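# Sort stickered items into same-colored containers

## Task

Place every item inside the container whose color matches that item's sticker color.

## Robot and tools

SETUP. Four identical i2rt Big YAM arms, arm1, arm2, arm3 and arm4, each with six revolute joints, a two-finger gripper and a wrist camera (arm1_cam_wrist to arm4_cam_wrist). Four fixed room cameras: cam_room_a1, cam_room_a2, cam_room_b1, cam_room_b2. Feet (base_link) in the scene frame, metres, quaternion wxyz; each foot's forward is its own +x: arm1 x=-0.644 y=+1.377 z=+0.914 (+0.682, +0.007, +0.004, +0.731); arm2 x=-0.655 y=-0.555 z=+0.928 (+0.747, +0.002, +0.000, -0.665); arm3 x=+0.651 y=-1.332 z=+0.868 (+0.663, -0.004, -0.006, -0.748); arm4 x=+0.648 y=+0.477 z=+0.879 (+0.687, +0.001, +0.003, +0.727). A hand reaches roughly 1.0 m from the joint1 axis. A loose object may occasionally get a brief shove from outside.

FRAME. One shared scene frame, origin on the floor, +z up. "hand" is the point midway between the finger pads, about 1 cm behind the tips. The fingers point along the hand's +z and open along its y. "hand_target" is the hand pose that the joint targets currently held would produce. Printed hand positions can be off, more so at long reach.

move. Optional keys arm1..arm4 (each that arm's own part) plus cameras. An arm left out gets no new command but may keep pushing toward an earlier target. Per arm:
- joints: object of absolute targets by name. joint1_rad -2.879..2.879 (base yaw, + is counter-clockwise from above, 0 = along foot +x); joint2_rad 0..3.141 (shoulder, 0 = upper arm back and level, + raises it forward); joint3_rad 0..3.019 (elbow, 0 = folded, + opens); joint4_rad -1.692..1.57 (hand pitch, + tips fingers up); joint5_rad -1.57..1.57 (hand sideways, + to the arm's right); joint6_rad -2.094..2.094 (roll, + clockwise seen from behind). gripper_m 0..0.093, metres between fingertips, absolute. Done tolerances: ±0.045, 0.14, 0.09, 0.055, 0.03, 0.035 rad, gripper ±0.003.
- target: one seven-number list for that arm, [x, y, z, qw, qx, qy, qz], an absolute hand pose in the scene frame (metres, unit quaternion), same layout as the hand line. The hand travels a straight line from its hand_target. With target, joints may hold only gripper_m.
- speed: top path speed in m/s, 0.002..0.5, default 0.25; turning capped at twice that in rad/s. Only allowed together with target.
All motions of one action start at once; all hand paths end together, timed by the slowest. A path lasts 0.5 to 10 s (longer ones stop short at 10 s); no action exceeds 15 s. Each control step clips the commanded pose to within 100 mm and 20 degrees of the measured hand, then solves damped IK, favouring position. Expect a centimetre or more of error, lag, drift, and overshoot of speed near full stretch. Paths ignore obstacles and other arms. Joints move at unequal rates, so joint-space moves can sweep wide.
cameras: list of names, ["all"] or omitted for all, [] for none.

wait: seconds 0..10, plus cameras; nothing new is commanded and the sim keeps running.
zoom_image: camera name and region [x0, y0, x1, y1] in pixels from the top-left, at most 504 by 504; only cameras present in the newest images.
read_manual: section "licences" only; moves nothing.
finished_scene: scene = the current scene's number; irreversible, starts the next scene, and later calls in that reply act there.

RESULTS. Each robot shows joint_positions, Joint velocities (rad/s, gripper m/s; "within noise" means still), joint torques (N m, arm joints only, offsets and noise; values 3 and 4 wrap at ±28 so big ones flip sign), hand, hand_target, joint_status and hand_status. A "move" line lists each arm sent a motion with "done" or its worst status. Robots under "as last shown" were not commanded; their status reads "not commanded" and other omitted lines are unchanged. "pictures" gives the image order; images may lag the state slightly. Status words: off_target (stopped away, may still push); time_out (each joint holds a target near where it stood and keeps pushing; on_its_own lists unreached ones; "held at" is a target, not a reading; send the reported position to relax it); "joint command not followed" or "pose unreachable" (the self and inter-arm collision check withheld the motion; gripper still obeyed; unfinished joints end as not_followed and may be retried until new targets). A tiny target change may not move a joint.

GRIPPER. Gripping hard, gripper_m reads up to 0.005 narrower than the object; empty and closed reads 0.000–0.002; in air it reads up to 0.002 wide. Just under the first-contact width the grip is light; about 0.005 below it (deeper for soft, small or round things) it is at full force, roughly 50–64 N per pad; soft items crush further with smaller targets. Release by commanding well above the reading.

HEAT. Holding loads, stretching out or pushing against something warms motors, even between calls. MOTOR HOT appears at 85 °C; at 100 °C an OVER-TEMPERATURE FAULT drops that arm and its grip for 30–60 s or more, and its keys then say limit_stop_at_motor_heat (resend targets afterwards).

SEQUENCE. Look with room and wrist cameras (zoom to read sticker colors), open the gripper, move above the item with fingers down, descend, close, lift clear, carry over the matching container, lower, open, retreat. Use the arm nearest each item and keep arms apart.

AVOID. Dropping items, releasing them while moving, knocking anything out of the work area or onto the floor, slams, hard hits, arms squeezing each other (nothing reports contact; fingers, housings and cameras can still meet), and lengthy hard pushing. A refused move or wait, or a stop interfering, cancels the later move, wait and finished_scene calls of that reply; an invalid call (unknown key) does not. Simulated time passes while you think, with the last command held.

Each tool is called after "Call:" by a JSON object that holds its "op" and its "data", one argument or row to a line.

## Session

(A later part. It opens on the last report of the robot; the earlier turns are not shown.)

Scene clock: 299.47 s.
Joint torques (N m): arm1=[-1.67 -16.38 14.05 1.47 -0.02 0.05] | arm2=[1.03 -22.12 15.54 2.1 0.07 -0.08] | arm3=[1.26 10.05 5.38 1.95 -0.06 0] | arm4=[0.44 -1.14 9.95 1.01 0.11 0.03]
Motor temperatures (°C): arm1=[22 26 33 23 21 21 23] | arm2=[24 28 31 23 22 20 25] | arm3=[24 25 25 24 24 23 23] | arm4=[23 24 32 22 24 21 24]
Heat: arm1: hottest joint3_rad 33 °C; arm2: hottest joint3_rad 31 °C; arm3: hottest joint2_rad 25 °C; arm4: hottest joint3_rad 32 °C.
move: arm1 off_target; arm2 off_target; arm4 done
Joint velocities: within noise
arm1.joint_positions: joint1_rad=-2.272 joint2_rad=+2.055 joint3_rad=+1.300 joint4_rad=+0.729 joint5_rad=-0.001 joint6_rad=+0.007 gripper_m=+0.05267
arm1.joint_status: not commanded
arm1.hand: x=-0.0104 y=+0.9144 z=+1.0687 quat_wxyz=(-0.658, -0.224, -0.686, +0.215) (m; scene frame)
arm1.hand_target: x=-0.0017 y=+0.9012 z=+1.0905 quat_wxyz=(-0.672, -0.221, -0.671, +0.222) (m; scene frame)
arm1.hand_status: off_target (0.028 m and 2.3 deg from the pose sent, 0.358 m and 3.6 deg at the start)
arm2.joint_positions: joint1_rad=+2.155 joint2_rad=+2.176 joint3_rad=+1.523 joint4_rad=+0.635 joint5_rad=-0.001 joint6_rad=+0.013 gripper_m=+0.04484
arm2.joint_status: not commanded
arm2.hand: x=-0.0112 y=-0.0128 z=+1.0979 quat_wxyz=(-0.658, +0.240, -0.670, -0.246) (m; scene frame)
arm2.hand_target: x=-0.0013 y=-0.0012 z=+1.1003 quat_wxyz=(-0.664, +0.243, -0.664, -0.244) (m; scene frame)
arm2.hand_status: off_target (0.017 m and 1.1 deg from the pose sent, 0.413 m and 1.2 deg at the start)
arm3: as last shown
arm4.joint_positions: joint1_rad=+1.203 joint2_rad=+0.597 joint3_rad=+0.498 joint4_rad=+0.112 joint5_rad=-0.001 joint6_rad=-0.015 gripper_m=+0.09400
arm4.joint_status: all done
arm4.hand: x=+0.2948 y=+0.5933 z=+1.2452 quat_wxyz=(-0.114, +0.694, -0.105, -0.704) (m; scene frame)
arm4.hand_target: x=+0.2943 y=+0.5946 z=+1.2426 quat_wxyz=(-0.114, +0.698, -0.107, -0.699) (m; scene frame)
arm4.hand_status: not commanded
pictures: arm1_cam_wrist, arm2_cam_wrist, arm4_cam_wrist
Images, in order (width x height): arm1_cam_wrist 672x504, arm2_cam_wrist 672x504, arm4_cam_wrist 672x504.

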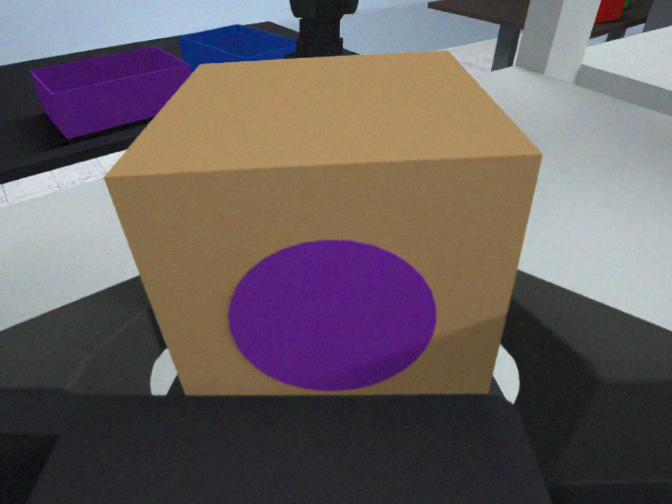

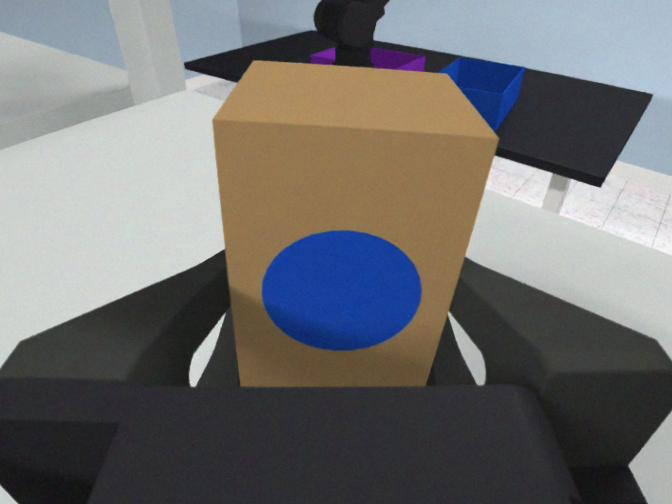

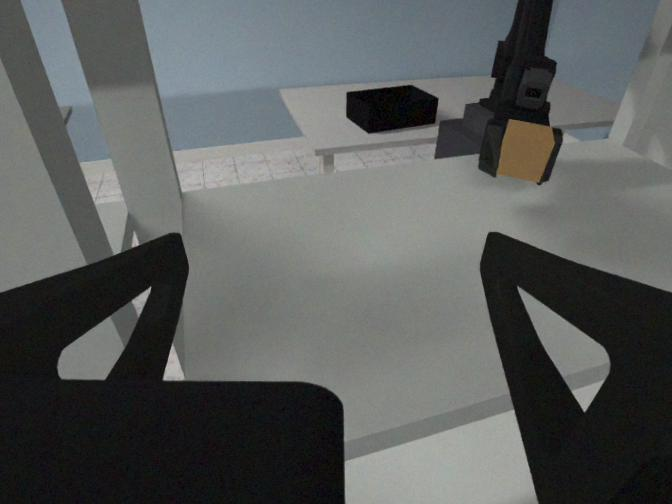

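Call:
{"op": "move", "data": {
  "arm1": {"target":[0.0,0.9,1.05,0.6716,0.2215,0.6716,-0.2215],"speed":0.15},
  "arm2": {"target":[0.0,0.0,1.06,0.6639,-0.2435,0.6639,0.2435],"speed":0.15},
  "cameras": ["arm4_cam_wrist"]
}}

Call:
{"op": "zoom_image", "data": {
  "camera": "arm4_cam_wrist",
  "region": [420, 60, 620, 240]
}}

Scene clock: 304.23 s.
Joint torques (N m): arm1=[-2.55 -17.55 12.75 2.86 0.02 -0.02] | arm2=[1.03 -23.36 14.49 3.54 0.08 -0.07] | arm3=[1.44 9.99 5.38 1.95 -0.04 -0.01] | arm4=[0.44 -1.14 9.98 1.17 0.11 0.06]
Motor temperatures (°C): arm1=[22 26 34 23 21 21 23] | arm2=[24 28 32 22 22 20 25] | arm3=[24 25 25 24 24 23 23] | arm4=[23 24 32 22 24 21 24]
Heat: arm1: hottest joint3_rad 34 °C; arm2: hottest joint3_rad 32 °C; arm3: hottest joint2_rad 25 °C; arm4: hottest joint3_rad 32 °C.
move: arm1 off_target; arm2 off_target
Joint velocities: within noise
arm1.joint_positions: joint1_rad=-2.272 joint2_rad=+2.130 joint3_rad=+1.300 joint4_rad=+0.773 joint5_rad=-0.002 joint6_rad=+0.011 gripper_m=+0.05266
arm1.joint_status: not commanded
arm1.hand: x=-0.0099 y=+0.9138 z=+1.0218 quat_wxyz=(-0.648, -0.229, -0.695, +0.210) (m; scene frame)
arm1.hand_target: x=-0.0017 y=+0.9014 z=+1.0503 quat_wxyz=(-0.671, -0.221, -0.672, +0.221) (m; scene frame)
arm1.hand_status: off_target (0.033 m and 4.1 deg from the pose sent, 0.026 m and 2.4 deg at the start)
arm2.joint_positions: joint1_rad=+2.155 joint2_rad=+2.250 joint3_rad=+1.523 joint4_rad=+0.670 joint5_rad=-0.001 joint6_rad=+0.013 gripper_m=+0.04484
arm2.joint_status: not commanded
arm2.hand: x=-0.0103 y=-0.0119 z=+1.0460 quat_wxyz=(-0.645, +0.245, -0.683, -0.241) (m; scene frame)
arm2.hand_target: x=-0.0015 y=-0.0013 z=+1.0604 quat_wxyz=(-0.664, +0.243, -0.664, -0.243) (m; scene frame)
arm2.hand_status: off_target (0.021 m and 3.1 deg from the pose sent, 0.041 m and 1.1 deg at the start)
arm3, arm4: as last shown
pictures: arm4_cam_wrist
Images, in order (width x height): arm4_cam_wrist 672x504.

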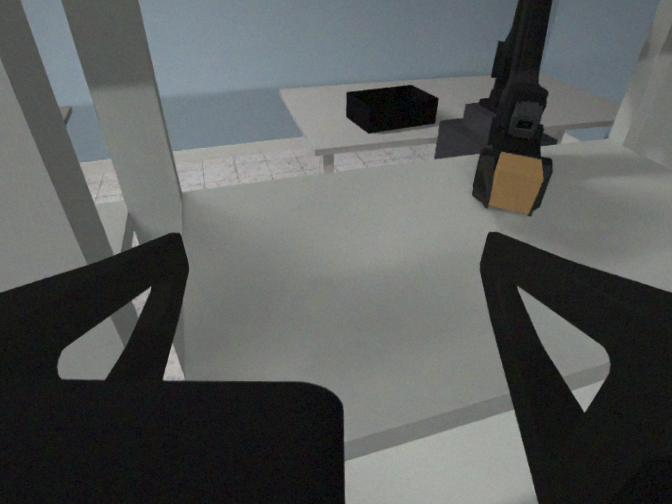

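Scaled by 2.520.

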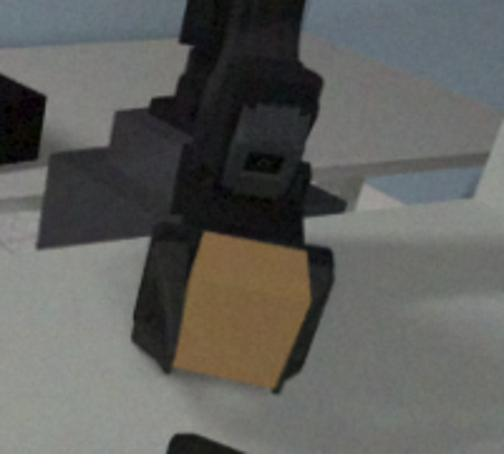

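Call:
{"op": "move", "data": {
  "arm1": {"target":[0.0,0.9,1.03,0.6716,0.2215,0.6716,-0.2215],"speed":0.1},
  "arm2": {"target":[0.0,0.0,1.04,0.6639,-0.2435,0.6639,0.2435],"speed":0.1},
  "cameras": ["arm4_cam_wrist"]
}}

Call:
{"op": "zoom_image", "data": {
  "camera": "arm4_cam_wrist",
  "region": [420, 60, 620, 240]
}}

Scene clock: 308.83 s.
Joint torques (N m): arm1=[-2.55 -15.79 13.08 2.44 -0.01 -0.04] | arm2=[1.03 -22.59 14.48 3.59 0.07 -0.06] | arm3=[1.32 9.88 5.37 1.92 -0.06 0] | arm4=[0.79 -1.26 10.07 1.03 0.11 0.05]
Motor temperatures (°C): arm1=[22 27 34 23 21 21 23] | arm2=[24 28 33 23 22 20 25] | arm3=[24 25 25 24 24 23 23] | arm4=[23 24 33 22 24 21 24]
Heat: arm1: hottest joint3_rad 34 °C; arm2: hottest joint3_rad 33 °C; arm3: hottest joint2_rad 25 °C; arm4: hottest joint3_rad 33 °C.
move: arm1 off_target; arm2 off_target
Joint velocities: within noise
arm1.joint_positions: joint1_rad=-2.272 joint2_rad=+2.144 joint3_rad=+1.300 joint4_rad=+0.819 joint5_rad=-0.002 joint6_rad=+0.013 gripper_m=+0.05266
arm1.joint_status: not commanded
arm1.hand: x=-0.0096 y=+0.9136 z=+1.0225 quat_wxyz=(-0.659, -0.226, -0.685, +0.213) (m; scene frame)
arm1.hand_target: x=-0.0011 y=+0.9009 z=+1.0301 quat_wxyz=(-0.671, -0.221, -0.672, +0.221) (m; scene frame)
arm1.hand_status: off_target (0.018 m and 2.4 deg from the pose sent, 0.019 m and 4.1 deg at the start)
arm2.joint_positions: joint1_rad=+2.155 joint2_rad=+2.276 joint3_rad=+1.523 joint4_rad=+0.703 joint5_rad=-0.001 joint6_rad=+0.012 gripper_m=+0.04484
arm2.joint_status: not commanded
arm2.hand: x=-0.0103 y=-0.0120 z=+1.0327 quat_wxyz=(-0.647, +0.244, -0.681, -0.242) (m; scene frame)
arm2.hand_target: x=-0.0013 y=-0.0012 z=+1.0402 quat_wxyz=(-0.664, +0.243, -0.664, -0.243) (m; scene frame)
arm2.hand_status: off_target (0.017 m and 2.7 deg from the pose sent, 0.017 m and 3.1 deg at the start)
arm3, arm4: as last shown
pictures: arm4_cam_wrist
Images, in order (width x height): arm4_cam_wrist 672x504.

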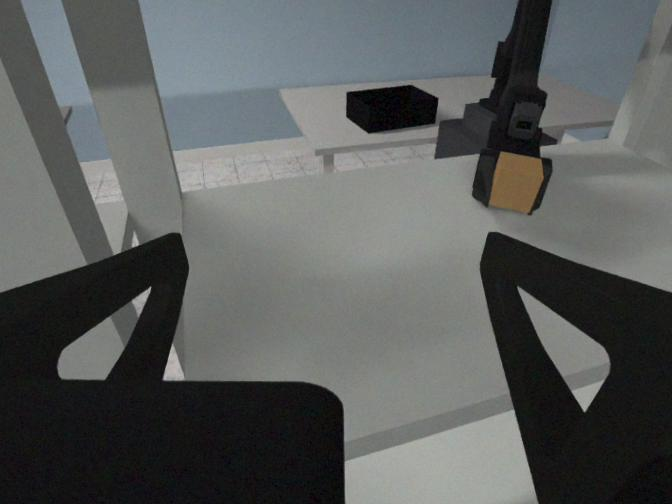

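Scaled by 2.520.

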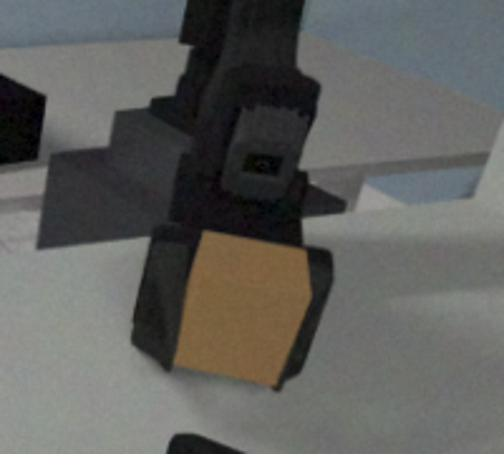

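Call:
{"op": "move", "data": {
  "arm1": {"target":[0.0,0.9,1.02,0.6716,0.2215,0.6716,-0.2215],"speed":0.1},
  "arm2": {"target":[0.0,0.0,1.028,0.6639,-0.2435,0.6639,0.2435],"speed":0.1},
  "cameras": ["arm4_cam_wrist","arm2_cam_wrist"]
}}

Scene clock: 314.80 s.
Joint torques (N m): arm1=[-2.2 -14.97 12.34 2.24 0.07 -0.01] | arm2=[0.97 -21.42 14.34 3.41 0.06 -0.08] | arm3=[1.26 10.11 5.38 1.96 -0.06 0] | arm4=[0.62 -1.49 10.02 1.01 0.12 0.08]
Motor temperatures (°C): arm1=[22 27 35 23 21 21 23] | arm2=[24 28 33 23 22 20 25] | arm3=[24 25 25 24 24 23 23] | arm4=[23 23 33 22 24 21 24]
Heat: arm1: hottest joint3_rad 35 °C; arm2: hottest joint3_rad 33 °C; arm3: hottest joint2_rad 25 °C; arm4: hottest joint3_rad 33 °C.
move: arm1 off_target; arm2 off_target
Joint velocities: within noise
arm1.joint_positions: joint1_rad=-2.272 joint2_rad=+2.157 joint3_rad=+1.309 joint4_rad=+0.841 joint5_rad=-0.002 joint6_rad=+0.014 gripper_m=+0.05266
arm1.joint_status: not commanded
arm1.hand: x=-0.0073 y=+0.9119 z=+1.0233 quat_wxyz=(-0.666, -0.224, -0.678, +0.215) (m; scene frame)
arm1.hand_target: x=-0.0008 y=+0.9007 z=+1.0200 quat_wxyz=(-0.671, -0.221, -0.672, +0.221) (m; scene frame)
arm1.hand_status: off_target (0.014 m and 1.3 deg from the pose sent, 0.017 m and 2.4 deg at the start)
arm2.joint_positions: joint1_rad=+2.155 joint2_rad=+2.284 joint3_rad=+1.527 joint4_rad=+0.726 joint5_rad=-0.001 joint6_rad=+0.012 gripper_m=+0.04484
arm2.joint_status: not commanded
arm2.hand: x=-0.0096 y=-0.0114 z=+1.0333 quat_wxyz=(-0.653, +0.242, -0.675, -0.244) (m; scene frame)
arm2.hand_target: x=-0.0013 y=-0.0012 z=+1.0281 quat_wxyz=(-0.664, +0.243, -0.664, -0.243) (m; scene frame)
arm2.hand_status: off_target (0.016 m and 1.8 deg from the pose sent, 0.016 m and 2.8 deg at the start)
arm3, arm4: as last shown
pictures: arm2_cam_wrist, arm4_cam_wrist
Images, in order (width x height): arm2_cam_wrist 672x504, arm4_cam_wrist 672x504.

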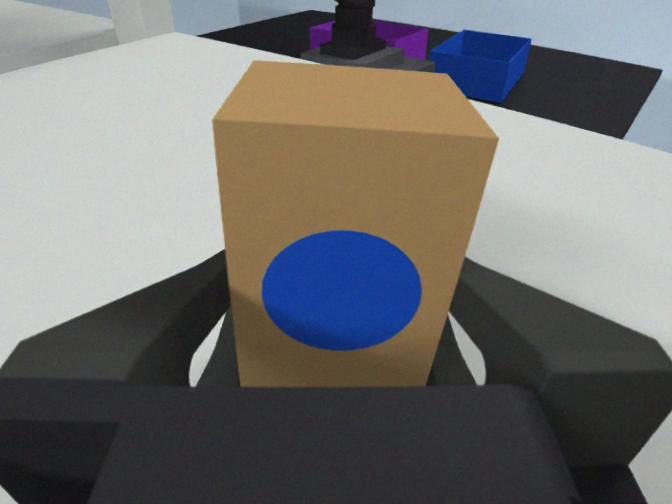

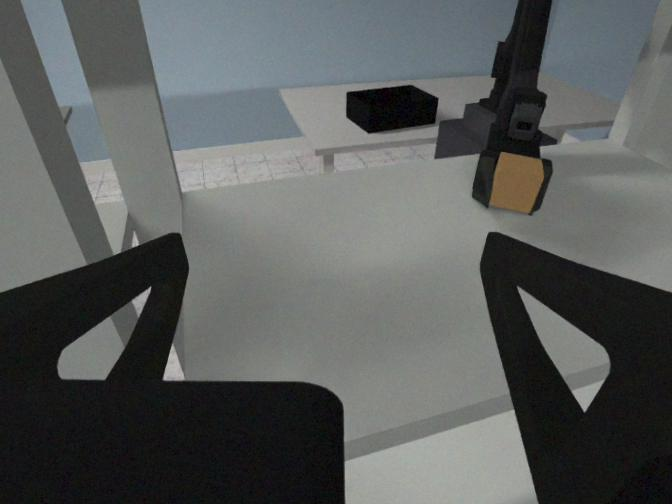

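Call:
{"op": "move", "data": {
  "arm1": {"joints":{"gripper_m":0.075}},
  "arm2": {"joints":{"gripper_m":0.070}},
  "cameras": ["arm4_cam_wrist","arm2_cam_wrist","arm1_cam_wrist"]
}}

Scene clock: 323.90 s.
Joint torques (N m): arm1=[-2.08 -14.92 12.12 2.24 0.04 -0.03] | arm2=[1.03 -21.48 14.32 3.4 0.07 -0.06] | arm3=[1.2 9.99 5.29 1.98 -0.05 -0.01] | arm4=[0.62 -1.26 10.14 1.02 0.1 0.08]
Motor temperatures (°C): arm1=[22 27 34 23 21 21 23] | arm2=[24 29 35 23 22 20 25] | arm3=[24 25 25 24 24 23 23] | arm4=[23 23 33 22 24 21 24]
Heat: arm1: hottest joint3_rad 34 °C; arm2: hottest joint3_rad 35 °C; arm3: hottest joint2_rad 25 °C; arm4: hottest joint3_rad 33 °C.
move: arm1 done; arm2 done
Joint velocities: within noise
arm1.joint_positions: joint1_rad=-2.277 joint2_rad=+2.159 joint3_rad=+1.313 joint4_rad=+0.842 joint5_rad=+0.000 joint6_rad=+0.014 gripper_m=+0.07495
arm1.joint_status: all done
arm1.hand: x=-0.0092 y=+0.9078 z=+1.0237 quat_wxyz=(-0.666, -0.226, -0.677, +0.217) (m; scene frame)
arm1.hand_target: x=-0.0009 y=+0.9006 z=+1.0202 quat_wxyz=(-0.672, -0.222, -0.672, +0.222) (m; scene frame)
arm1.hand_status: not commanded
arm2.joint_positions: joint1_rad=+2.155 joint2_rad=+2.284 joint3_rad=+1.527 joint4_rad=+0.727 joint5_rad=-0.001 joint6_rad=+0.012 gripper_m=+0.06991
arm2.joint_status: all done
arm2.hand: x=-0.0096 y=-0.0114 z=+1.0331 quat_wxyz=(-0.653, +0.242, -0.675, -0.244) (m; scene frame)
arm2.hand_target: x=-0.0013 y=-0.0012 z=+1.0279 quat_wxyz=(-0.664, +0.243, -0.664, -0.243) (m; scene frame)
arm2.hand_status: not commanded
arm3.joint_positions: joint1_rad=+0.075 joint2_rad=+0.276 joint3_rad=+1.523 joint4_rad=-1.599 joint5_rad=-0.185 joint6_rad=-0.597 gripper_m=+0.09396
arm3.joint_status: not commanded
arm3.hand: x=+0.6803 y=-1.3506 z=+1.4452 quat_wxyz=(-0.326, -0.350, -0.735, +0.481) (m; scene frame)
arm3.hand_target: x=+0.6804 y=-1.3484 z=+1.4507 quat_wxyz=(-0.328, -0.347, -0.731, +0.487) (m; scene frame)
arm3.hand_status: not commanded
arm4: as last shown
pictures: arm1_cam_wrist, arm2_cam_wrist, arm4_cam_wrist
Images, in order (width x height): arm1_cam_wrist 672x504, arm2_cam_wrist 672x504, arm4_cam_wrist 672x504.

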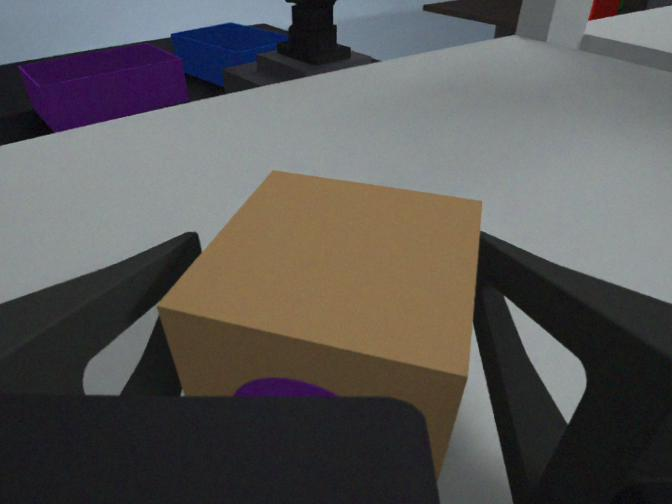

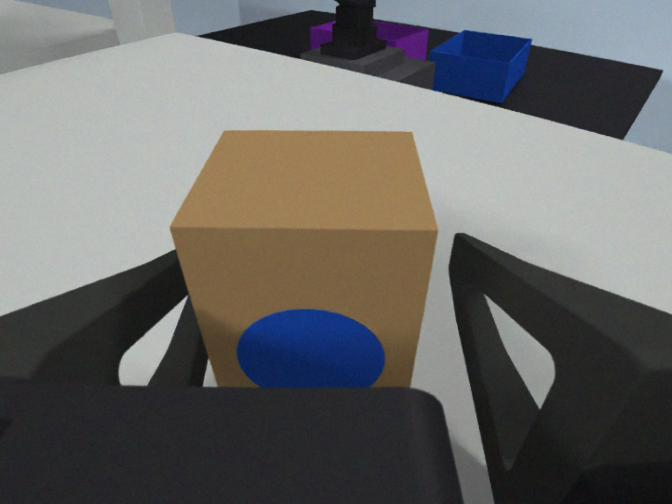

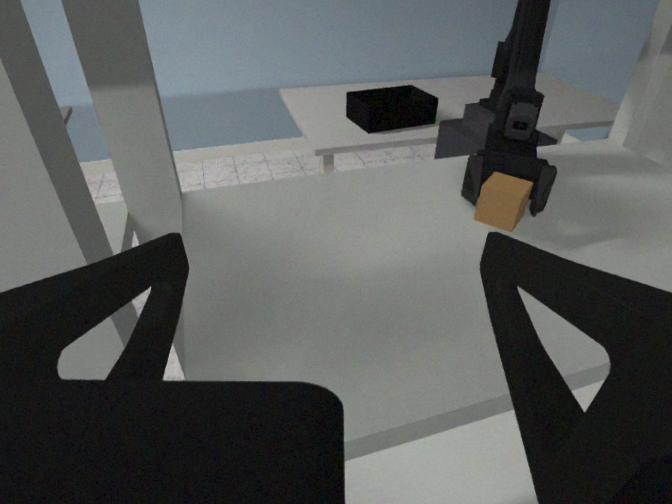

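Call:
{"op": "move", "data": {
  "arm1": {"target":[-0.19,1.04,1.07,0.6716,0.2215,0.6716,-0.2215]},
  "arm2": {"target":[-0.19,-0.16,1.08,0.6639,-0.2435,0.6639,0.2435]},
  "cameras": ["arm4_cam_wrist","arm2_cam_wrist","arm1_cam_wrist"]
}}

Scene clock: 334.43 s.
Joint torques (N m): arm1=[-2.37 -10.64 6.67 2.62 -0.06 -0.05] | arm2=[1.26 -16.62 6.83 3.34 0.14 -0.05] | arm3=[1.32 10.17 5.35 1.92 -0.05 -0.01] | arm4=[0.32 -1.14 9.98 0.98 0.12 0.04]
Motor temperatures (°C): arm1=[22 27 34 23 21 21 22] | arm2=[24 29 36 23 22 20 24] | arm3=[24 25 25 24 24 23 23] | arm4=[23 23 33 22 24 21 24]
Heat: arm1: hottest joint3_rad 34 °C; arm2: hottest joint3_rad 36 °C; arm3: hottest joint2_rad 25 °C; arm4: hottest joint3_rad 33 °C.
move: arm1 off_target; arm2 done
Joint velocities: within noise
arm1.joint_positions: joint1_rad=-2.277 joint2_rad=+1.709 joint3_rad=+0.613 joint4_rad=+1.075 joint5_rad=-0.003 joint6_rad=+0.015 gripper_m=+0.07496
arm1.joint_status: not commanded
arm1.hand: x=-0.1898 y=+1.0424 z=+1.0573 quat_wxyz=(-0.661, -0.227, -0.683, +0.214) (m; scene frame)
arm1.hand_target: x=-0.1901 y=+1.0400 z=+1.0699 quat_wxyz=(-0.671, -0.222, -0.672, +0.222) (m; scene frame)
arm1.hand_status: off_target (0.013 m and 2.1 deg from the pose sent, 0.229 m and 1.1 deg at the start)
arm2.joint_positions: joint1_rad=+2.155 joint2_rad=+1.810 joint3_rad=+0.760 joint4_rad=+1.033 joint5_rad=+0.000 joint6_rad=+0.010 gripper_m=+0.06991
arm2.joint_status: not commanded
arm2.hand: x=-0.1860 y=-0.1604 z=+1.0771 quat_wxyz=(-0.658, +0.240, -0.670, -0.245) (m; scene frame)
arm2.hand_target: x=-0.1899 y=-0.1600 z=+1.0800 quat_wxyz=(-0.664, +0.243, -0.664, -0.243) (m; scene frame)
arm2.hand_status: done (0.005 m and 1.0 deg from the pose sent, 0.238 m and 1.7 deg at the start)
arm3, arm4: as last shown
pictures: arm1_cam_wrist, arm2_cam_wrist, arm4_cam_wrist
Images, in order (width x height): arm1_cam_wrist 672x504, arm2_cam_wrist 672x504, arm4_cam_wrist 672x504.

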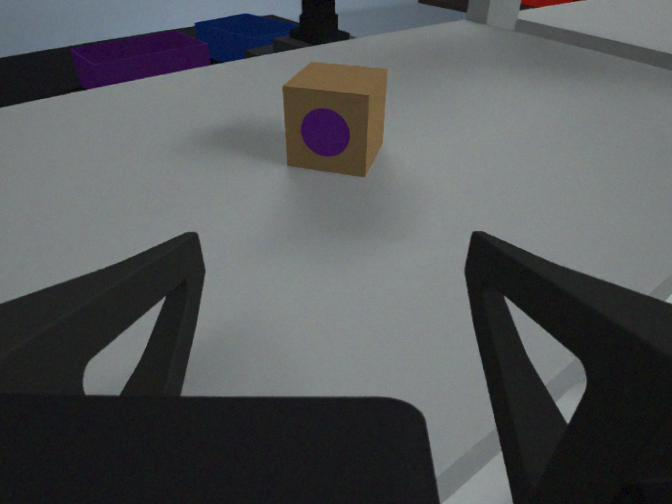

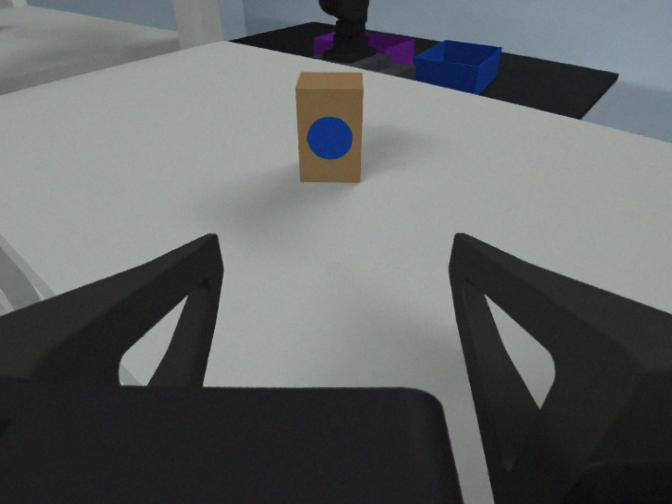

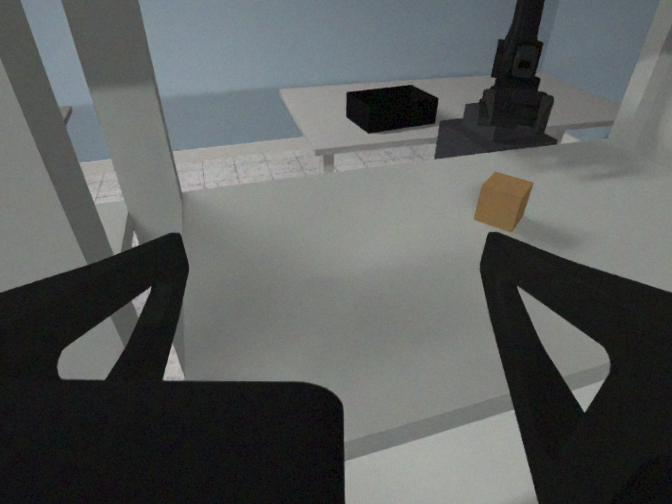

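Call:
{"op": "move", "data": {
  "arm4": {"target":[0.16,0.785,1.09,0.1906,-0.7534,0.2485,0.5781],"speed":0.35},
  "cameras": ["arm4_cam_wrist","arm1_cam_wrist"]
}}

Scene clock: 383.43 s.
Joint torques (N m): arm1=[-2.02 -10.05 6.61 2.47 -0.03 -0.03] | arm2=[1.08 -16.5 6.82 3.34 0.14 -0.04] | arm3=[1.2 10.05 5.35 1.95 -0.05 -0.01] | arm4=[0.38 -12.1 10.7 1.96 0.21 0.17]
Motor temperatures (°C): arm1=[21 27 31 24 21 21 22] | arm2=[24 27 30 23 22 20 24] | arm3=[24 25 25 24 24 23 23] | arm4=[23 23 34 22 24 21 24]
Heat: arm1: hottest joint3_rad 31 °C; arm2: hottest joint3_rad 30 °C; arm3: hottest joint2_rad 25 °C; arm4: hottest joint3_rad 34 °C.
move: arm4 off_target
Joint velocities: within noise
arm1, arm2, arm3: as last shown
arm4.joint_positions: joint1_rad=+0.991 joint2_rad=+1.442 joint3_rad=+0.725 joint4_rad=+0.399 joint5_rad=+0.103 joint6_rad=+0.009 gripper_m=+0.09400
arm4.joint_status: not commanded
arm4.hand: x=+0.1719 y=+0.7744 z=+1.0671 quat_wxyz=(-0.187, +0.772, -0.244, -0.557) (m; scene frame)
arm4.hand_target: x=+0.1612 y=+0.7843 z=+1.0902 quat_wxyz=(-0.191, +0.754, -0.248, -0.578) (m; scene frame)
arm4.hand_status: off_target (0.028 m and 3.3 deg from the pose sent, 0.281 m and 24.6 deg at the start)
pictures: arm1_cam_wrist, arm4_cam_wrist
Images, in order (width x height): arm1_cam_wrist 672x504, arm4_cam_wrist 672x504.

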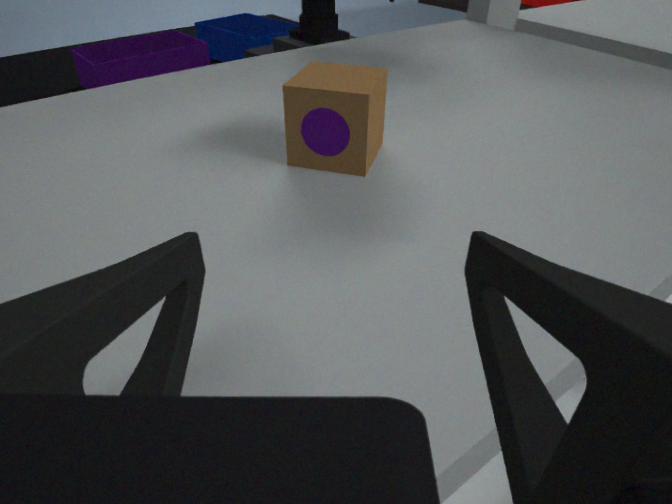

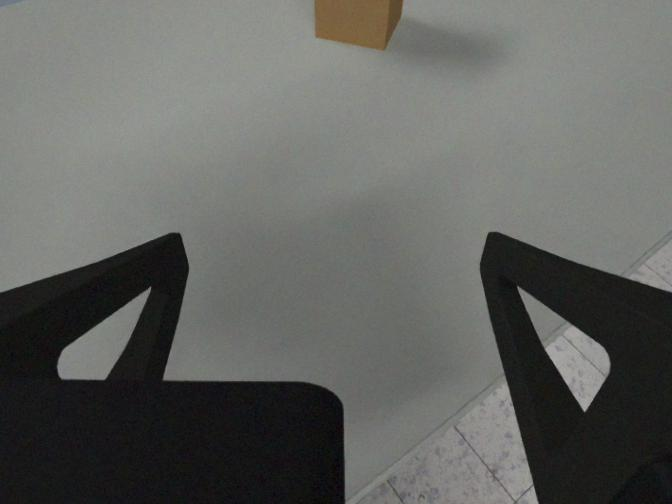

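Call:
{"op": "move", "data": {
  "cameras": ["arm4_cam_wrist"]
}}

Scene clock: 414.70 s.
Joint torques (N m): arm1=[-2.32 -10.52 6.63 2.59 -0.02 -0.07] | arm2=[1.26 -16.56 6.83 3.3 0.13 -0.06] | arm3=[1.14 9.99 5.33 1.99 -0.05 0] | arm4=[0.38 -12.16 10.51 2.14 0.18 0.2]
Motor temperatures (°C): arm1=[21 27 30 24 21 21 22] | arm2=[24 27 29 23 22 20 23] | arm3=[24 25 25 24 24 23 23] | arm4=[23 23 39 22 24 21 24]
Heat: arm1: hottest joint3_rad 30 °C; arm2: hottest joint3_rad 29 °C; arm3: hottest joint2_rad 25 °C; arm4: hottest joint3_rad 39 °C.
Joint velocities: within noise
arm1.joint_positions: joint1_rad=-2.277 joint2_rad=+1.709 joint3_rad=+0.613 joint4_rad=+1.075 joint5_rad=-0.003 joint6_rad=+0.015 gripper_m=+0.07496
arm1.joint_status: not commanded
arm1.hand: x=-0.1898 y=+1.0424 z=+1.0573 quat_wxyz=(-0.661, -0.227, -0.683, +0.214) (m; scene frame)
arm1.hand_target: x=-0.1901 y=+1.0400 z=+1.0699 quat_wxyz=(-0.671, -0.222, -0.672, +0.222) (m; scene frame)
arm1.hand_status: not commanded
arm2.joint_positions: joint1_rad=+2.155 joint2_rad=+1.810 joint3_rad=+0.760 joint4_rad=+1.033 joint5_rad=+0.000 joint6_rad=+0.010 gripper_m=+0.06991
arm2.joint_status: not commanded
arm2.hand: x=-0.1860 y=-0.1604 z=+1.0771 quat_wxyz=(-0.658, +0.240, -0.670, -0.245) (m; scene frame)
arm2.hand_target: x=-0.1899 y=-0.1600 z=+1.0800 quat_wxyz=(-0.664, +0.243, -0.664, -0.243) (m; scene frame)
arm2.hand_status: not commanded
arm3.joint_positions: joint1_rad=+0.075 joint2_rad=+0.276 joint3_rad=+1.523 joint4_rad=-1.599 joint5_rad=-0.185 joint6_rad=-0.597 gripper_m=+0.09396
arm3.joint_status: not commanded
arm3.hand: x=+0.6803 y=-1.3506 z=+1.4452 quat_wxyz=(-0.326, -0.350, -0.735, +0.481) (m; scene frame)
arm3.hand_target: x=+0.6804 y=-1.3484 z=+1.4507 quat_wxyz=(-0.328, -0.347, -0.731, +0.487) (m; scene frame)
arm3.hand_status: not commanded
arm4.joint_positions: joint1_rad=+0.991 joint2_rad=+1.442 joint3_rad=+0.725 joint4_rad=+0.399 joint5_rad=+0.103 joint6_rad=+0.009 gripper_m=+0.09400
arm4.joint_status: not commanded
arm4.hand: x=+0.1719 y=+0.7744 z=+1.0671 quat_wxyz=(-0.187, +0.772, -0.244, -0.557) (m; scene frame)
arm4.hand_target: x=+0.1612 y=+0.7843 z=+1.0902 quat_wxyz=(-0.191, +0.754, -0.248, -0.578) (m; scene frame)
arm4.hand_status: off_target (0.028 m and 3.3 deg from the pose sent, 0.281 m and 24.6 deg at the start)
pictures: arm4_cam_wrist
Images, in order (width x height): arm4_cam_wrist 672x504.

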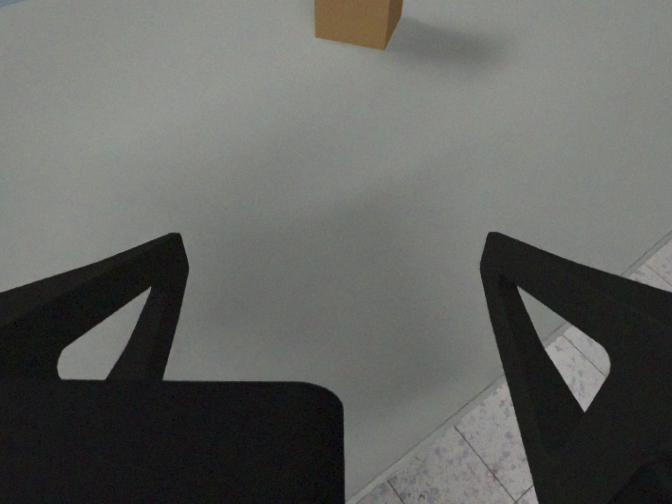

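Call:
{"op": "move", "data": {
  "arm4": {"target": [-0.052, 0.944, 1.05, 0.1906, -0.7534, 0.2485, 0.5781], "speed": 0.25},
  "cameras": ["arm4_cam_wrist"]
}}

Call:
{"op": "move", "data": {
  "arm4": {"joints": {"gripper_m": 0.044}},
  "cameras": ["arm4_cam_wrist"]
}}

Scene clock: 419.37 s.
Joint torques (N m): arm1=[-2.08 -10.64 6.58 2.74 -0.06 -0.02] | arm2=[1.14 -16.56 6.83 3.34 0.13 -0.05] | arm3=[1.2 9.99 5.39 1.98 -0.06 -0.01] | arm4=[0.32 -21.71 12.41 1.1 -0.02 0.04]
Motor temperatures (°C): arm1=[21 27 30 24 21 21 22] | arm2=[24 27 29 23 22 20 23] | arm3=[24 25 25 24 24 23 23] | arm4=[23 23 39 22 24 21 24]
Heat: arm1: hottest joint3_rad 30 °C; arm2: hottest joint3_rad 29 °C; arm3: hottest joint2_rad 25 °C; arm4: hottest joint3_rad 39 °C.
move: arm4 off_target
Joint velocities: within noise
arm1, arm2, arm3: as last shown
arm4.joint_positions: joint1_rad=+0.948 joint2_rad=+2.072 joint3_rad=+1.527 joint4_rad=+0.268 joint5_rad=+0.066 joint6_rad=+0.010 gripper_m=+0.09400
arm4.joint_status: not commanded
arm4.hand: x=-0.0425 y=+0.9311 z=+1.0456 quat_wxyz=(-0.189, +0.758, -0.247, -0.573) (m; scene frame)
arm4.hand_target: x=-0.0509 y=+0.9433 z=+1.0501 quat_wxyz=(-0.191, +0.753, -0.249, -0.578) (m; scene frame)
arm4.hand_status: off_target (0.017 m and 0.8 deg from the pose sent, 0.281 m and 3.3 deg at the start)
pictures: arm4_cam_wrist
Images, in order (width x height): arm4_cam_wrist 672x504.

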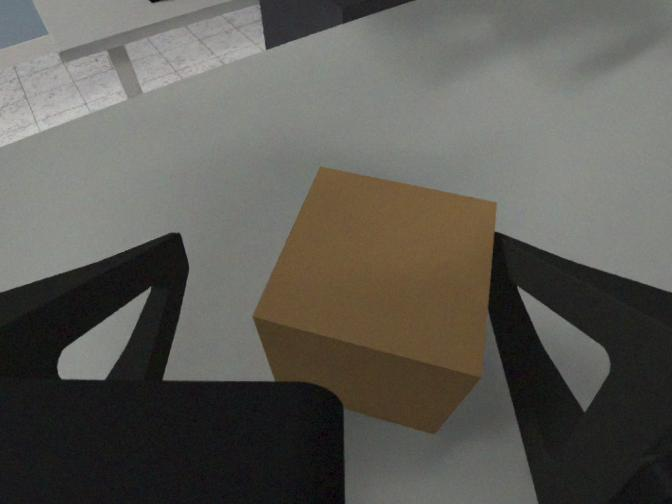

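Scene clock: 419.97 s.
Joint torques (N m): arm1=[-2.2 -10.64 6.75 2.67 -0.08 -0.06] | arm2=[1.2 -16.5 6.83 3.33 0.14 -0.05] | arm3=[1.32 9.99 5.37 1.98 -0.06 0] | arm4=[0.03 -21.54 12.33 1.02 -0.01 0.06]
Motor temperatures (°C): arm1=[21 27 30 24 21 21 22] | arm2=[24 27 29 23 22 20 23] | arm3=[24 25 25 24 24 23 23] | arm4=[23 23 39 22 24 21 24]
Heat: arm1: hottest joint3_rad 30 °C; arm2: hottest joint3_rad 29 °C; arm3: hottest joint2_rad 25 °C; arm4: hottest joint3_rad 39 °C.
move: arm4 off_target
Joint velocities: within noise
arm1, arm2, arm3: as last shown
arm4.joint_positions: joint1_rad=+0.948 joint2_rad=+2.072 joint3_rad=+1.527 joint4_rad=+0.268 joint5_rad=+0.065 joint6_rad=+0.010 gripper_m=+0.05314
arm4.joint_status: gripper_m off_target (ended at +0.05316, target +0.04400)
arm4.hand: x=-0.0422 y=+0.9315 z=+1.0456 quat_wxyz=(-0.189, +0.758, -0.247, -0.573) (m; scene frame)
arm4.hand_target: x=-0.0509 y=+0.9433 z=+1.0501 quat_wxyz=(-0.191, +0.753, -0.249, -0.578) (m; scene frame)
arm4.hand_status: not commanded
pictures: arm4_cam_wrist
Images, in order (width x height): arm4_cam_wrist 672x504.

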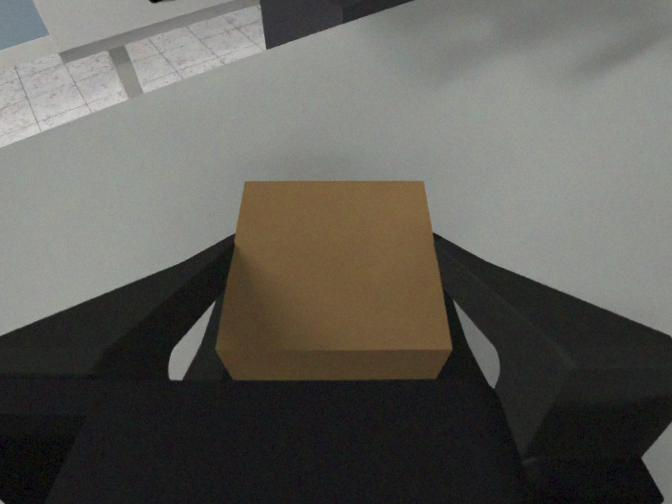

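Call:
{"op": "move", "data": {
  "arm4": {"target": [-0.04, 0.935, 1.11, 0.1906, -0.7534, 0.2485, 0.5781], "speed": 0.3},
  "cameras": []
}}

Call:
{"op": "move", "data": {
  "arm4": {"target": [0.22, 0.75, 1.16, 0.1906, -0.7534, 0.2485, 0.5781], "speed": 0.4},
  "cameras": []
}}

Call:
{"op": "move", "data": {
  "arm4": {"joints": {"joint2_rad": 0.25, "joint3_rad": 0.85, "joint4_rad": -0.6, "joint5_rad": 0, "joint6_rad": 0}},
  "cameras": ["arm4_cam_wrist"]
}}

Call:
{"op": "move", "data": {
  "arm4": {"joints": {"joint1_rad": -1.627, "joint2_rad": 1.2, "joint3_rad": 1.33, "joint4_rad": -1.69, "joint5_rad": 0, "joint6_rad": 0}},
  "cameras": ["arm4_cam_wrist", "cam_room_a1", "cam_room_a2"]
}}

Scene clock: 426.93 s.
Joint torques (N m): arm1=[-2.2 -10.52 6.39 2.59 -0.02 -0.06] | arm2=[1.03 -16.5 6.79 3.32 0.14 -0.05] | arm3=[1.26 9.99 5.37 1.99 -0.05 -0.02] | arm4=[0.67 -24.35 11.95 1.17 0.09 0.05]
Motor temperatures (°C): arm1=[21 27 30 24 21 21 22] | arm2=[24 27 29 23 22 20 23] | arm3=[24 25 25 24 24 23 23] | arm4=[23 23 40 22 24 21 25]
Heat: arm1: hottest joint3_rad 30 °C; arm2: hottest joint3_rad 29 °C; arm3: hottest joint2_rad 25 °C; arm4: hottest joint3_rad 40 °C.
move: arm4 off_target
Joint velocities: within noise
arm1, arm2, arm3: as last shown
arm4.joint_positions: joint1_rad=+0.948 joint2_rad=+2.003 joint3_rad=+1.531 joint4_rad=+0.163 joint5_rad=+0.065 joint6_rad=+0.010 gripper_m=+0.05314
arm4.joint_status: not commanded
arm4.hand: x=-0.0335 y=+0.9262 z=+1.0777 quat_wxyz=(-0.186, +0.768, -0.249, -0.561) (m; scene frame)
arm4.hand_target: x=-0.0386 y=+0.9340 z=+1.1101 quat_wxyz=(-0.191, +0.753, -0.248, -0.578) (m; scene frame)
arm4.hand_status: off_target (0.034 m and 2.6 deg from the pose sent, 0.065 m and 0.8 deg at the start)
pictures: none
No camera images: "cameras" was empty.

Scene clock: 428.43 s.
Joint torques (N m): arm1=[-1.9 -10.64 6.58 2.41 -0.05 -0.04] | arm2=[1.2 -16.5 6.82 3.32 0.12 -0.05] | arm3=[1.32 10.05 5.37 1.98 -0.05 0] | arm4=[1.26 -7.82 9.32 1.05 0.22 0.15]
Motor temperatures (°C): arm1=[21 27 30 24 21 21 22] | arm2=[24 27 29 23 22 20 23] | arm3=[24 25 25 24 24 23 23] | arm4=[23 23 40 22 24 21 25]
Heat: arm1: hottest joint3_rad 30 °C; arm2: hottest joint3_rad 29 °C; arm3: hottest joint2_rad 25 °C; arm4: hottest joint3_rad 40 °C.
move: arm4 done
Joint velocities: within noise
arm1, arm2, arm3: as last shown
arm4.joint_positions: joint1_rad=+0.980 joint2_rad=+1.125 joint3_rad=+0.704 joint4_rad=+0.172 joint5_rad=+0.104 joint6_rad=+0.012 gripper_m=+0.05314
arm4.joint_status: not commanded
arm4.hand: x=+0.2233 y=+0.7519 z=+1.1649 quat_wxyz=(-0.196, +0.750, -0.245, -0.583) (m; scene frame)
arm4.hand_target: x=+0.2201 y=+0.7501 z=+1.1601 quat_wxyz=(-0.191, +0.753, -0.249, -0.578) (m; scene frame)
arm4.hand_status: done (0.006 m and 1.0 deg from the pose sent, 0.320 m and 2.6 deg at the start)
pictures: none
No camera images: "cameras" was empty.

Scene clock: 429.93 s.
Joint torques (N m): arm1=[-2.2 -10.52 6.67 2.48 -0.06 -0.02] | arm2=[1.2 -16.5 6.82 3.3 0.14 -0.04] | arm3=[1.26 9.99 5.38 1.94 -0.05 0] | arm4=[1.49 2.78 11.29 1.11 -0.05 -0.05]
Motor temperatures (°C): arm1=[21 27 30 24 21 21 22] | arm2=[24 27 29 23 22 20 23] | arm3=[24 25 25 24 24 23 23] | arm4=[23 24 40 22 24 21 25]
Heat: arm1: hottest joint3_rad 30 °C; arm2: hottest joint3_rad 29 °C; arm3: hottest joint2_rad 25 °C; arm4: hottest joint3_rad 40 °C.
move: arm4 done
Joint velocities: within noise
arm1, arm2, arm3: as last shown
arm4.joint_positions: joint1_rad=+0.980 joint2_rad=+0.257 joint3_rad=+0.814 joint4_rad=-0.591 joint5_rad=+0.003 joint6_rad=+0.010 gripper_m=+0.05314
arm4.joint_status: all done
arm4.hand: x=+0.4416 y=+0.6035 z=+1.3655 quat_wxyz=(-0.179, +0.691, -0.196, -0.672) (m; scene frame)
arm4.hand_target: x=+0.4491 y=+0.5967 z=+1.3853 quat_wxyz=(-0.183, +0.681, -0.186, -0.684) (m; scene frame)
arm4.hand_status: not commanded
pictures: arm4_cam_wrist
Images, in order (width x height): arm4_cam_wrist 672x504.

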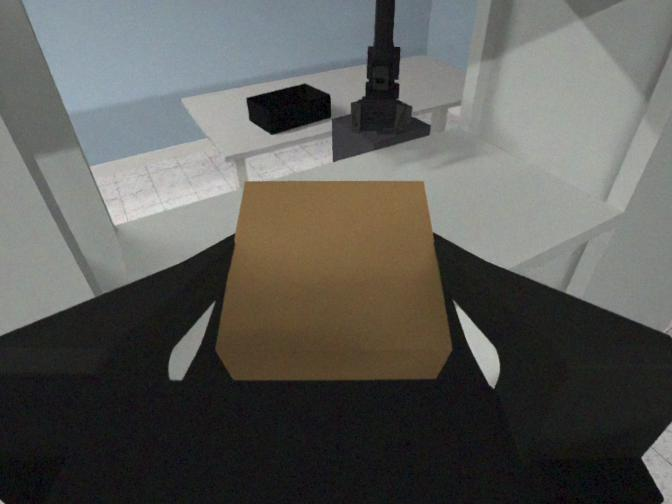

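Scene clock: 432.23 s.
Joint torques (N m): arm1=[-2.32 -10.93 6.57 2.65 -0.03 -0.07] | arm2=[1.2 -16.62 6.8 3.3 0.13 -0.05] | arm3=[1.14 9.99 5.34 1.99 -0.05 0] | arm4=[1.14 -10.7 10.4 -0.4 0.08 -0.06]
Motor temperatures (°C): arm1=[21 27 30 24 21 21 22] | arm2=[24 27 29 23 22 20 23] | arm3=[24 25 25 24 24 23 23] | arm4=[23 24 39 22 24 21 25]
Heat: arm1: hottest joint3_rad 30 °C; arm2: hottest joint3_rad 29 °C; arm3: hottest joint2_rad 25 °C; arm4: hottest joint3_rad 39 °C.
move: arm4 done
Joint velocities: within noise
arm1, arm2, arm3: as last shown
arm4.joint_positions: joint1_rad=-1.628 joint2_rad=+1.215 joint3_rad=+1.301 joint4_rad=-1.669 joint5_rad=+0.000 joint6_rad=+0.010 gripper_m=+0.05316
arm4.joint_status: all done
joint sent to its limit — arm4.joint4_rad, lower limit.
arm4.hand: x=+0.9805 y=+0.4776 z=+1.1735 quat_wxyz=(+0.009, -0.006, -1.000, +0.002) (m; scene frame)
arm4.hand_target: x=+0.9812 y=+0.4780 z=+1.1894 quat_wxyz=(-0.008, +0.000, -1.000, +0.002) (m; scene frame)
arm4.hand_status: not commanded
pictures: arm4_cam_wrist, cam_room_a1, cam_room_a2
Images, in order (width x height): arm4_cam_wrist 672x504, cam_room_a1 672x504, cam_room_a2 672x504.

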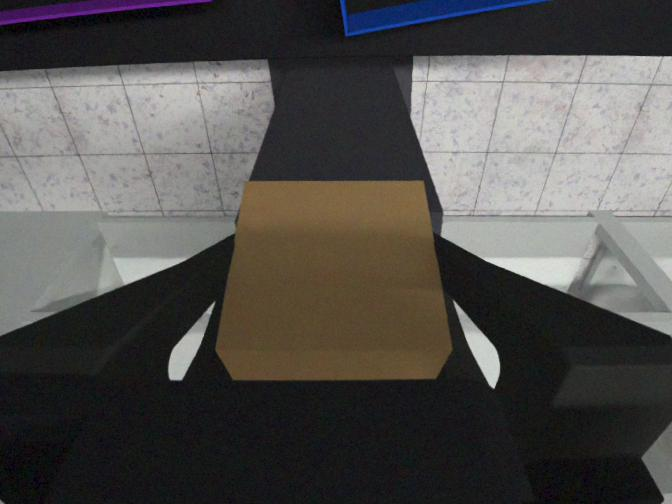

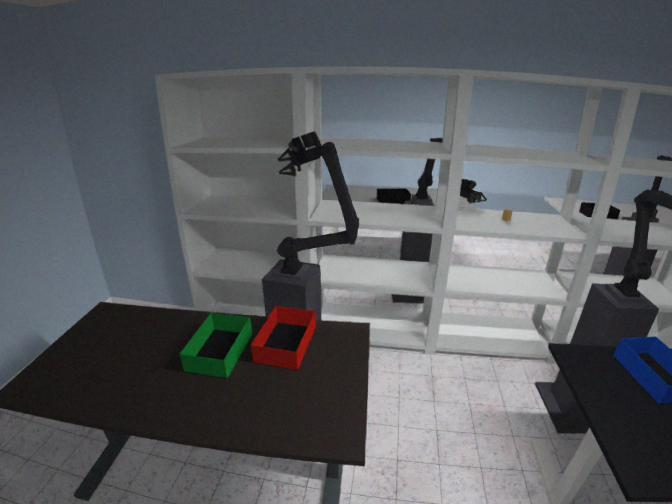

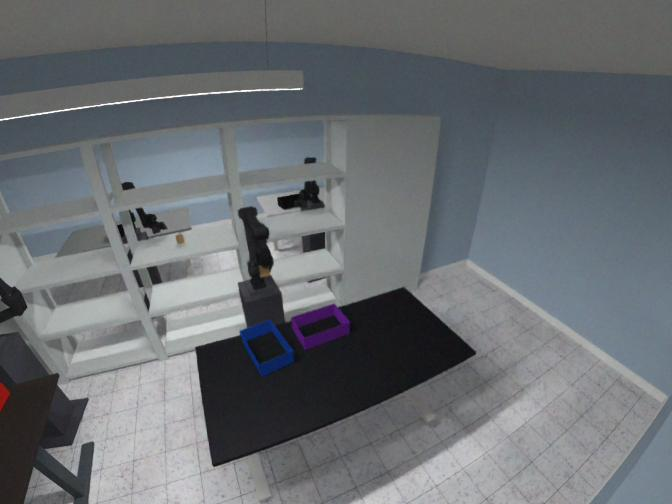

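Call:
{"op": "move", "data": {
  "arm4": {"target": [1.10, 0.70, 1.08, 0, 0, 1, 0], "speed": 0.4},
  "cameras": ["arm4_cam_wrist"]
}}

Scene clock: 451.13 s.
Joint torques (N m): arm1=[-2.26 -10.64 6.54 2.52 -0.02 -0.06] | arm2=[1.2 -16.56 6.82 3.34 0.14 -0.06] | arm3=[1.26 10.05 5.38 1.95 -0.05 0] | arm4=[0.32 -16.73 11.9 0.05 0.25 0.19]
Motor temperatures (°C): arm1=[21 27 30 24 21 21 22] | arm2=[24 27 29 23 22 20 23] | arm3=[24 25 25 24 24 23 23] | arm4=[23 24 38 22 24 21 26]
Heat: arm1: hottest joint3_rad 30 °C; arm2: hottest joint3_rad 29 °C; arm3: hottest joint2_rad 25 °C; arm4: hottest joint3_rad 38 °C.
move: arm4 off_target
Joint velocities: within noise
arm1, arm2, arm3: as last shown
arm4.joint_positions: joint1_rad=-1.163 joint2_rad=+1.652 joint3_rad=+1.466 joint4_rad=-1.430 joint5_rad=-0.004 joint6_rad=+0.443 gripper_m=+0.05316
arm4.joint_status: not commanded
arm4.hand: x=+1.0817 y=+0.6952 z=+1.0625 quat_wxyz=(+0.024, +0.010, -1.000, +0.010) (m; scene frame)
arm4.hand_target: x=+1.0990 y=+0.6995 z=+1.0802 quat_wxyz=(+0.000, +0.000, -1.000, +0.000) (m; scene frame)
arm4.hand_status: off_target (0.026 m and 3.2 deg from the pose sent, 0.269 m and 1.2 deg at the start)
pictures: arm4_cam_wrist
Images, in order (width x height): arm4_cam_wrist 672x504.

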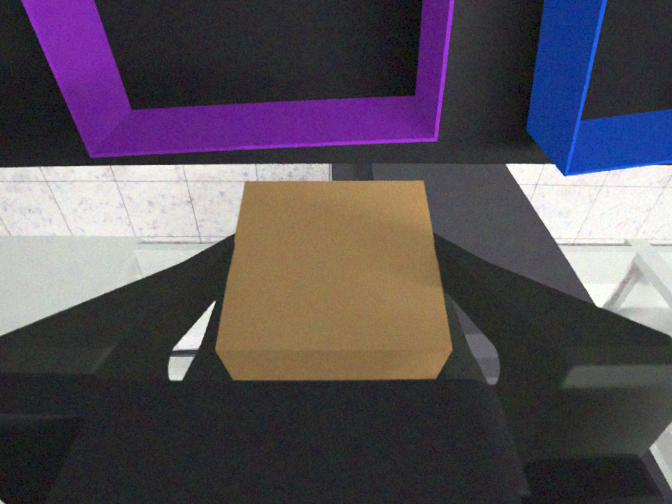

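Call:
{"op": "move", "data": {
  "arm4": {"target": [1.10, 0.76, 0.86, 0, 0, 1, 0], "speed": 0.4},
  "cameras": ["arm4_cam_wrist"]
}}

Scene clock: 465.20 s.
Joint torques (N m): arm1=[-2.67 -10.58 6.6 2.52 -0.05 -0.04] | arm2=[1.14 -16.5 6.79 3.32 0.14 -0.04] | arm3=[1.2 10.11 5.34 1.95 -0.05 0] | arm4=[0.85 -21.07 7.3 0.38 0.18 0.19]
Motor temperatures (°C): arm1=[21 27 29 24 21 21 22] | arm2=[24 27 29 23 22 20 23] | arm3=[24 25 25 24 24 23 23] | arm4=[23 24 40 22 24 21 26]
Heat: arm1: hottest joint3_rad 29 °C; arm2: hottest joint3_rad 29 °C; arm3: hottest joint2_rad 25 °C; arm4: hottest joint3_rad 40 °C.
move: arm4 off_target
Joint velocities: within noise
arm1.joint_positions: joint1_rad=-2.277 joint2_rad=+1.709 joint3_rad=+0.613 joint4_rad=+1.075 joint5_rad=-0.003 joint6_rad=+0.015 gripper_m=+0.07496
arm1.joint_status: not commanded
arm1.hand: x=-0.1898 y=+1.0424 z=+1.0573 quat_wxyz=(-0.661, -0.227, -0.683, +0.214) (m; scene frame)
arm1.hand_target: x=-0.1901 y=+1.0400 z=+1.0699 quat_wxyz=(-0.671, -0.222, -0.672, +0.222) (m; scene frame)
arm1.hand_status: not commanded
arm2.joint_positions: joint1_rad=+2.155 joint2_rad=+1.810 joint3_rad=+0.760 joint4_rad=+1.033 joint5_rad=+0.000 joint6_rad=+0.010 gripper_m=+0.06991
arm2.joint_status: not commanded
arm2.hand: x=-0.1860 y=-0.1604 z=+1.0771 quat_wxyz=(-0.658, +0.240, -0.670, -0.245) (m; scene frame)
arm2.hand_target: x=-0.1899 y=-0.1600 z=+1.0800 quat_wxyz=(-0.664, +0.243, -0.664, -0.243) (m; scene frame)
arm2.hand_status: not commanded
arm3.joint_positions: joint1_rad=+0.075 joint2_rad=+0.276 joint3_rad=+1.523 joint4_rad=-1.599 joint5_rad=-0.185 joint6_rad=-0.597 gripper_m=+0.09396
arm3.joint_status: not commanded
arm3.hand: x=+0.6803 y=-1.3506 z=+1.4452 quat_wxyz=(-0.326, -0.350, -0.735, +0.481) (m; scene frame)
arm3.hand_target: x=+0.6804 y=-1.3484 z=+1.4507 quat_wxyz=(-0.328, -0.347, -0.731, +0.487) (m; scene frame)
arm3.hand_status: not commanded
arm4.joint_positions: joint1_rad=-1.066 joint2_rad=+1.962 joint3_rad=+1.300 joint4_rad=-0.939 joint5_rad=-0.002 joint6_rad=+0.545 gripper_m=+0.05316
arm4.joint_status: not commanded
arm4.hand: x=+1.0905 y=+0.7552 z=+0.8502 quat_wxyz=(+0.016, +0.008, -1.000, +0.009) (m; scene frame)
arm4.hand_target: x=+1.0997 y=+0.7599 z=+0.8601 quat_wxyz=(+0.000, +0.000, -1.000, +0.000) (m; scene frame)
arm4.hand_status: off_target (0.014 m and 2.3 deg from the pose sent, 0.213 m and 3.2 deg at the start)
pictures: arm4_cam_wrist
Images, in order (width x height): arm4_cam_wrist 672x504.

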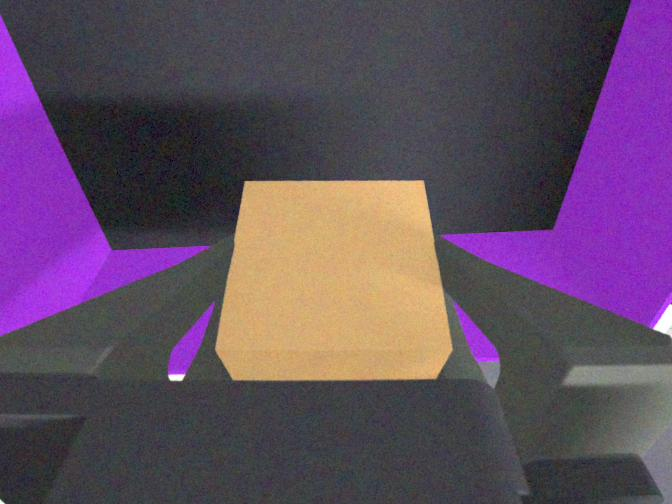

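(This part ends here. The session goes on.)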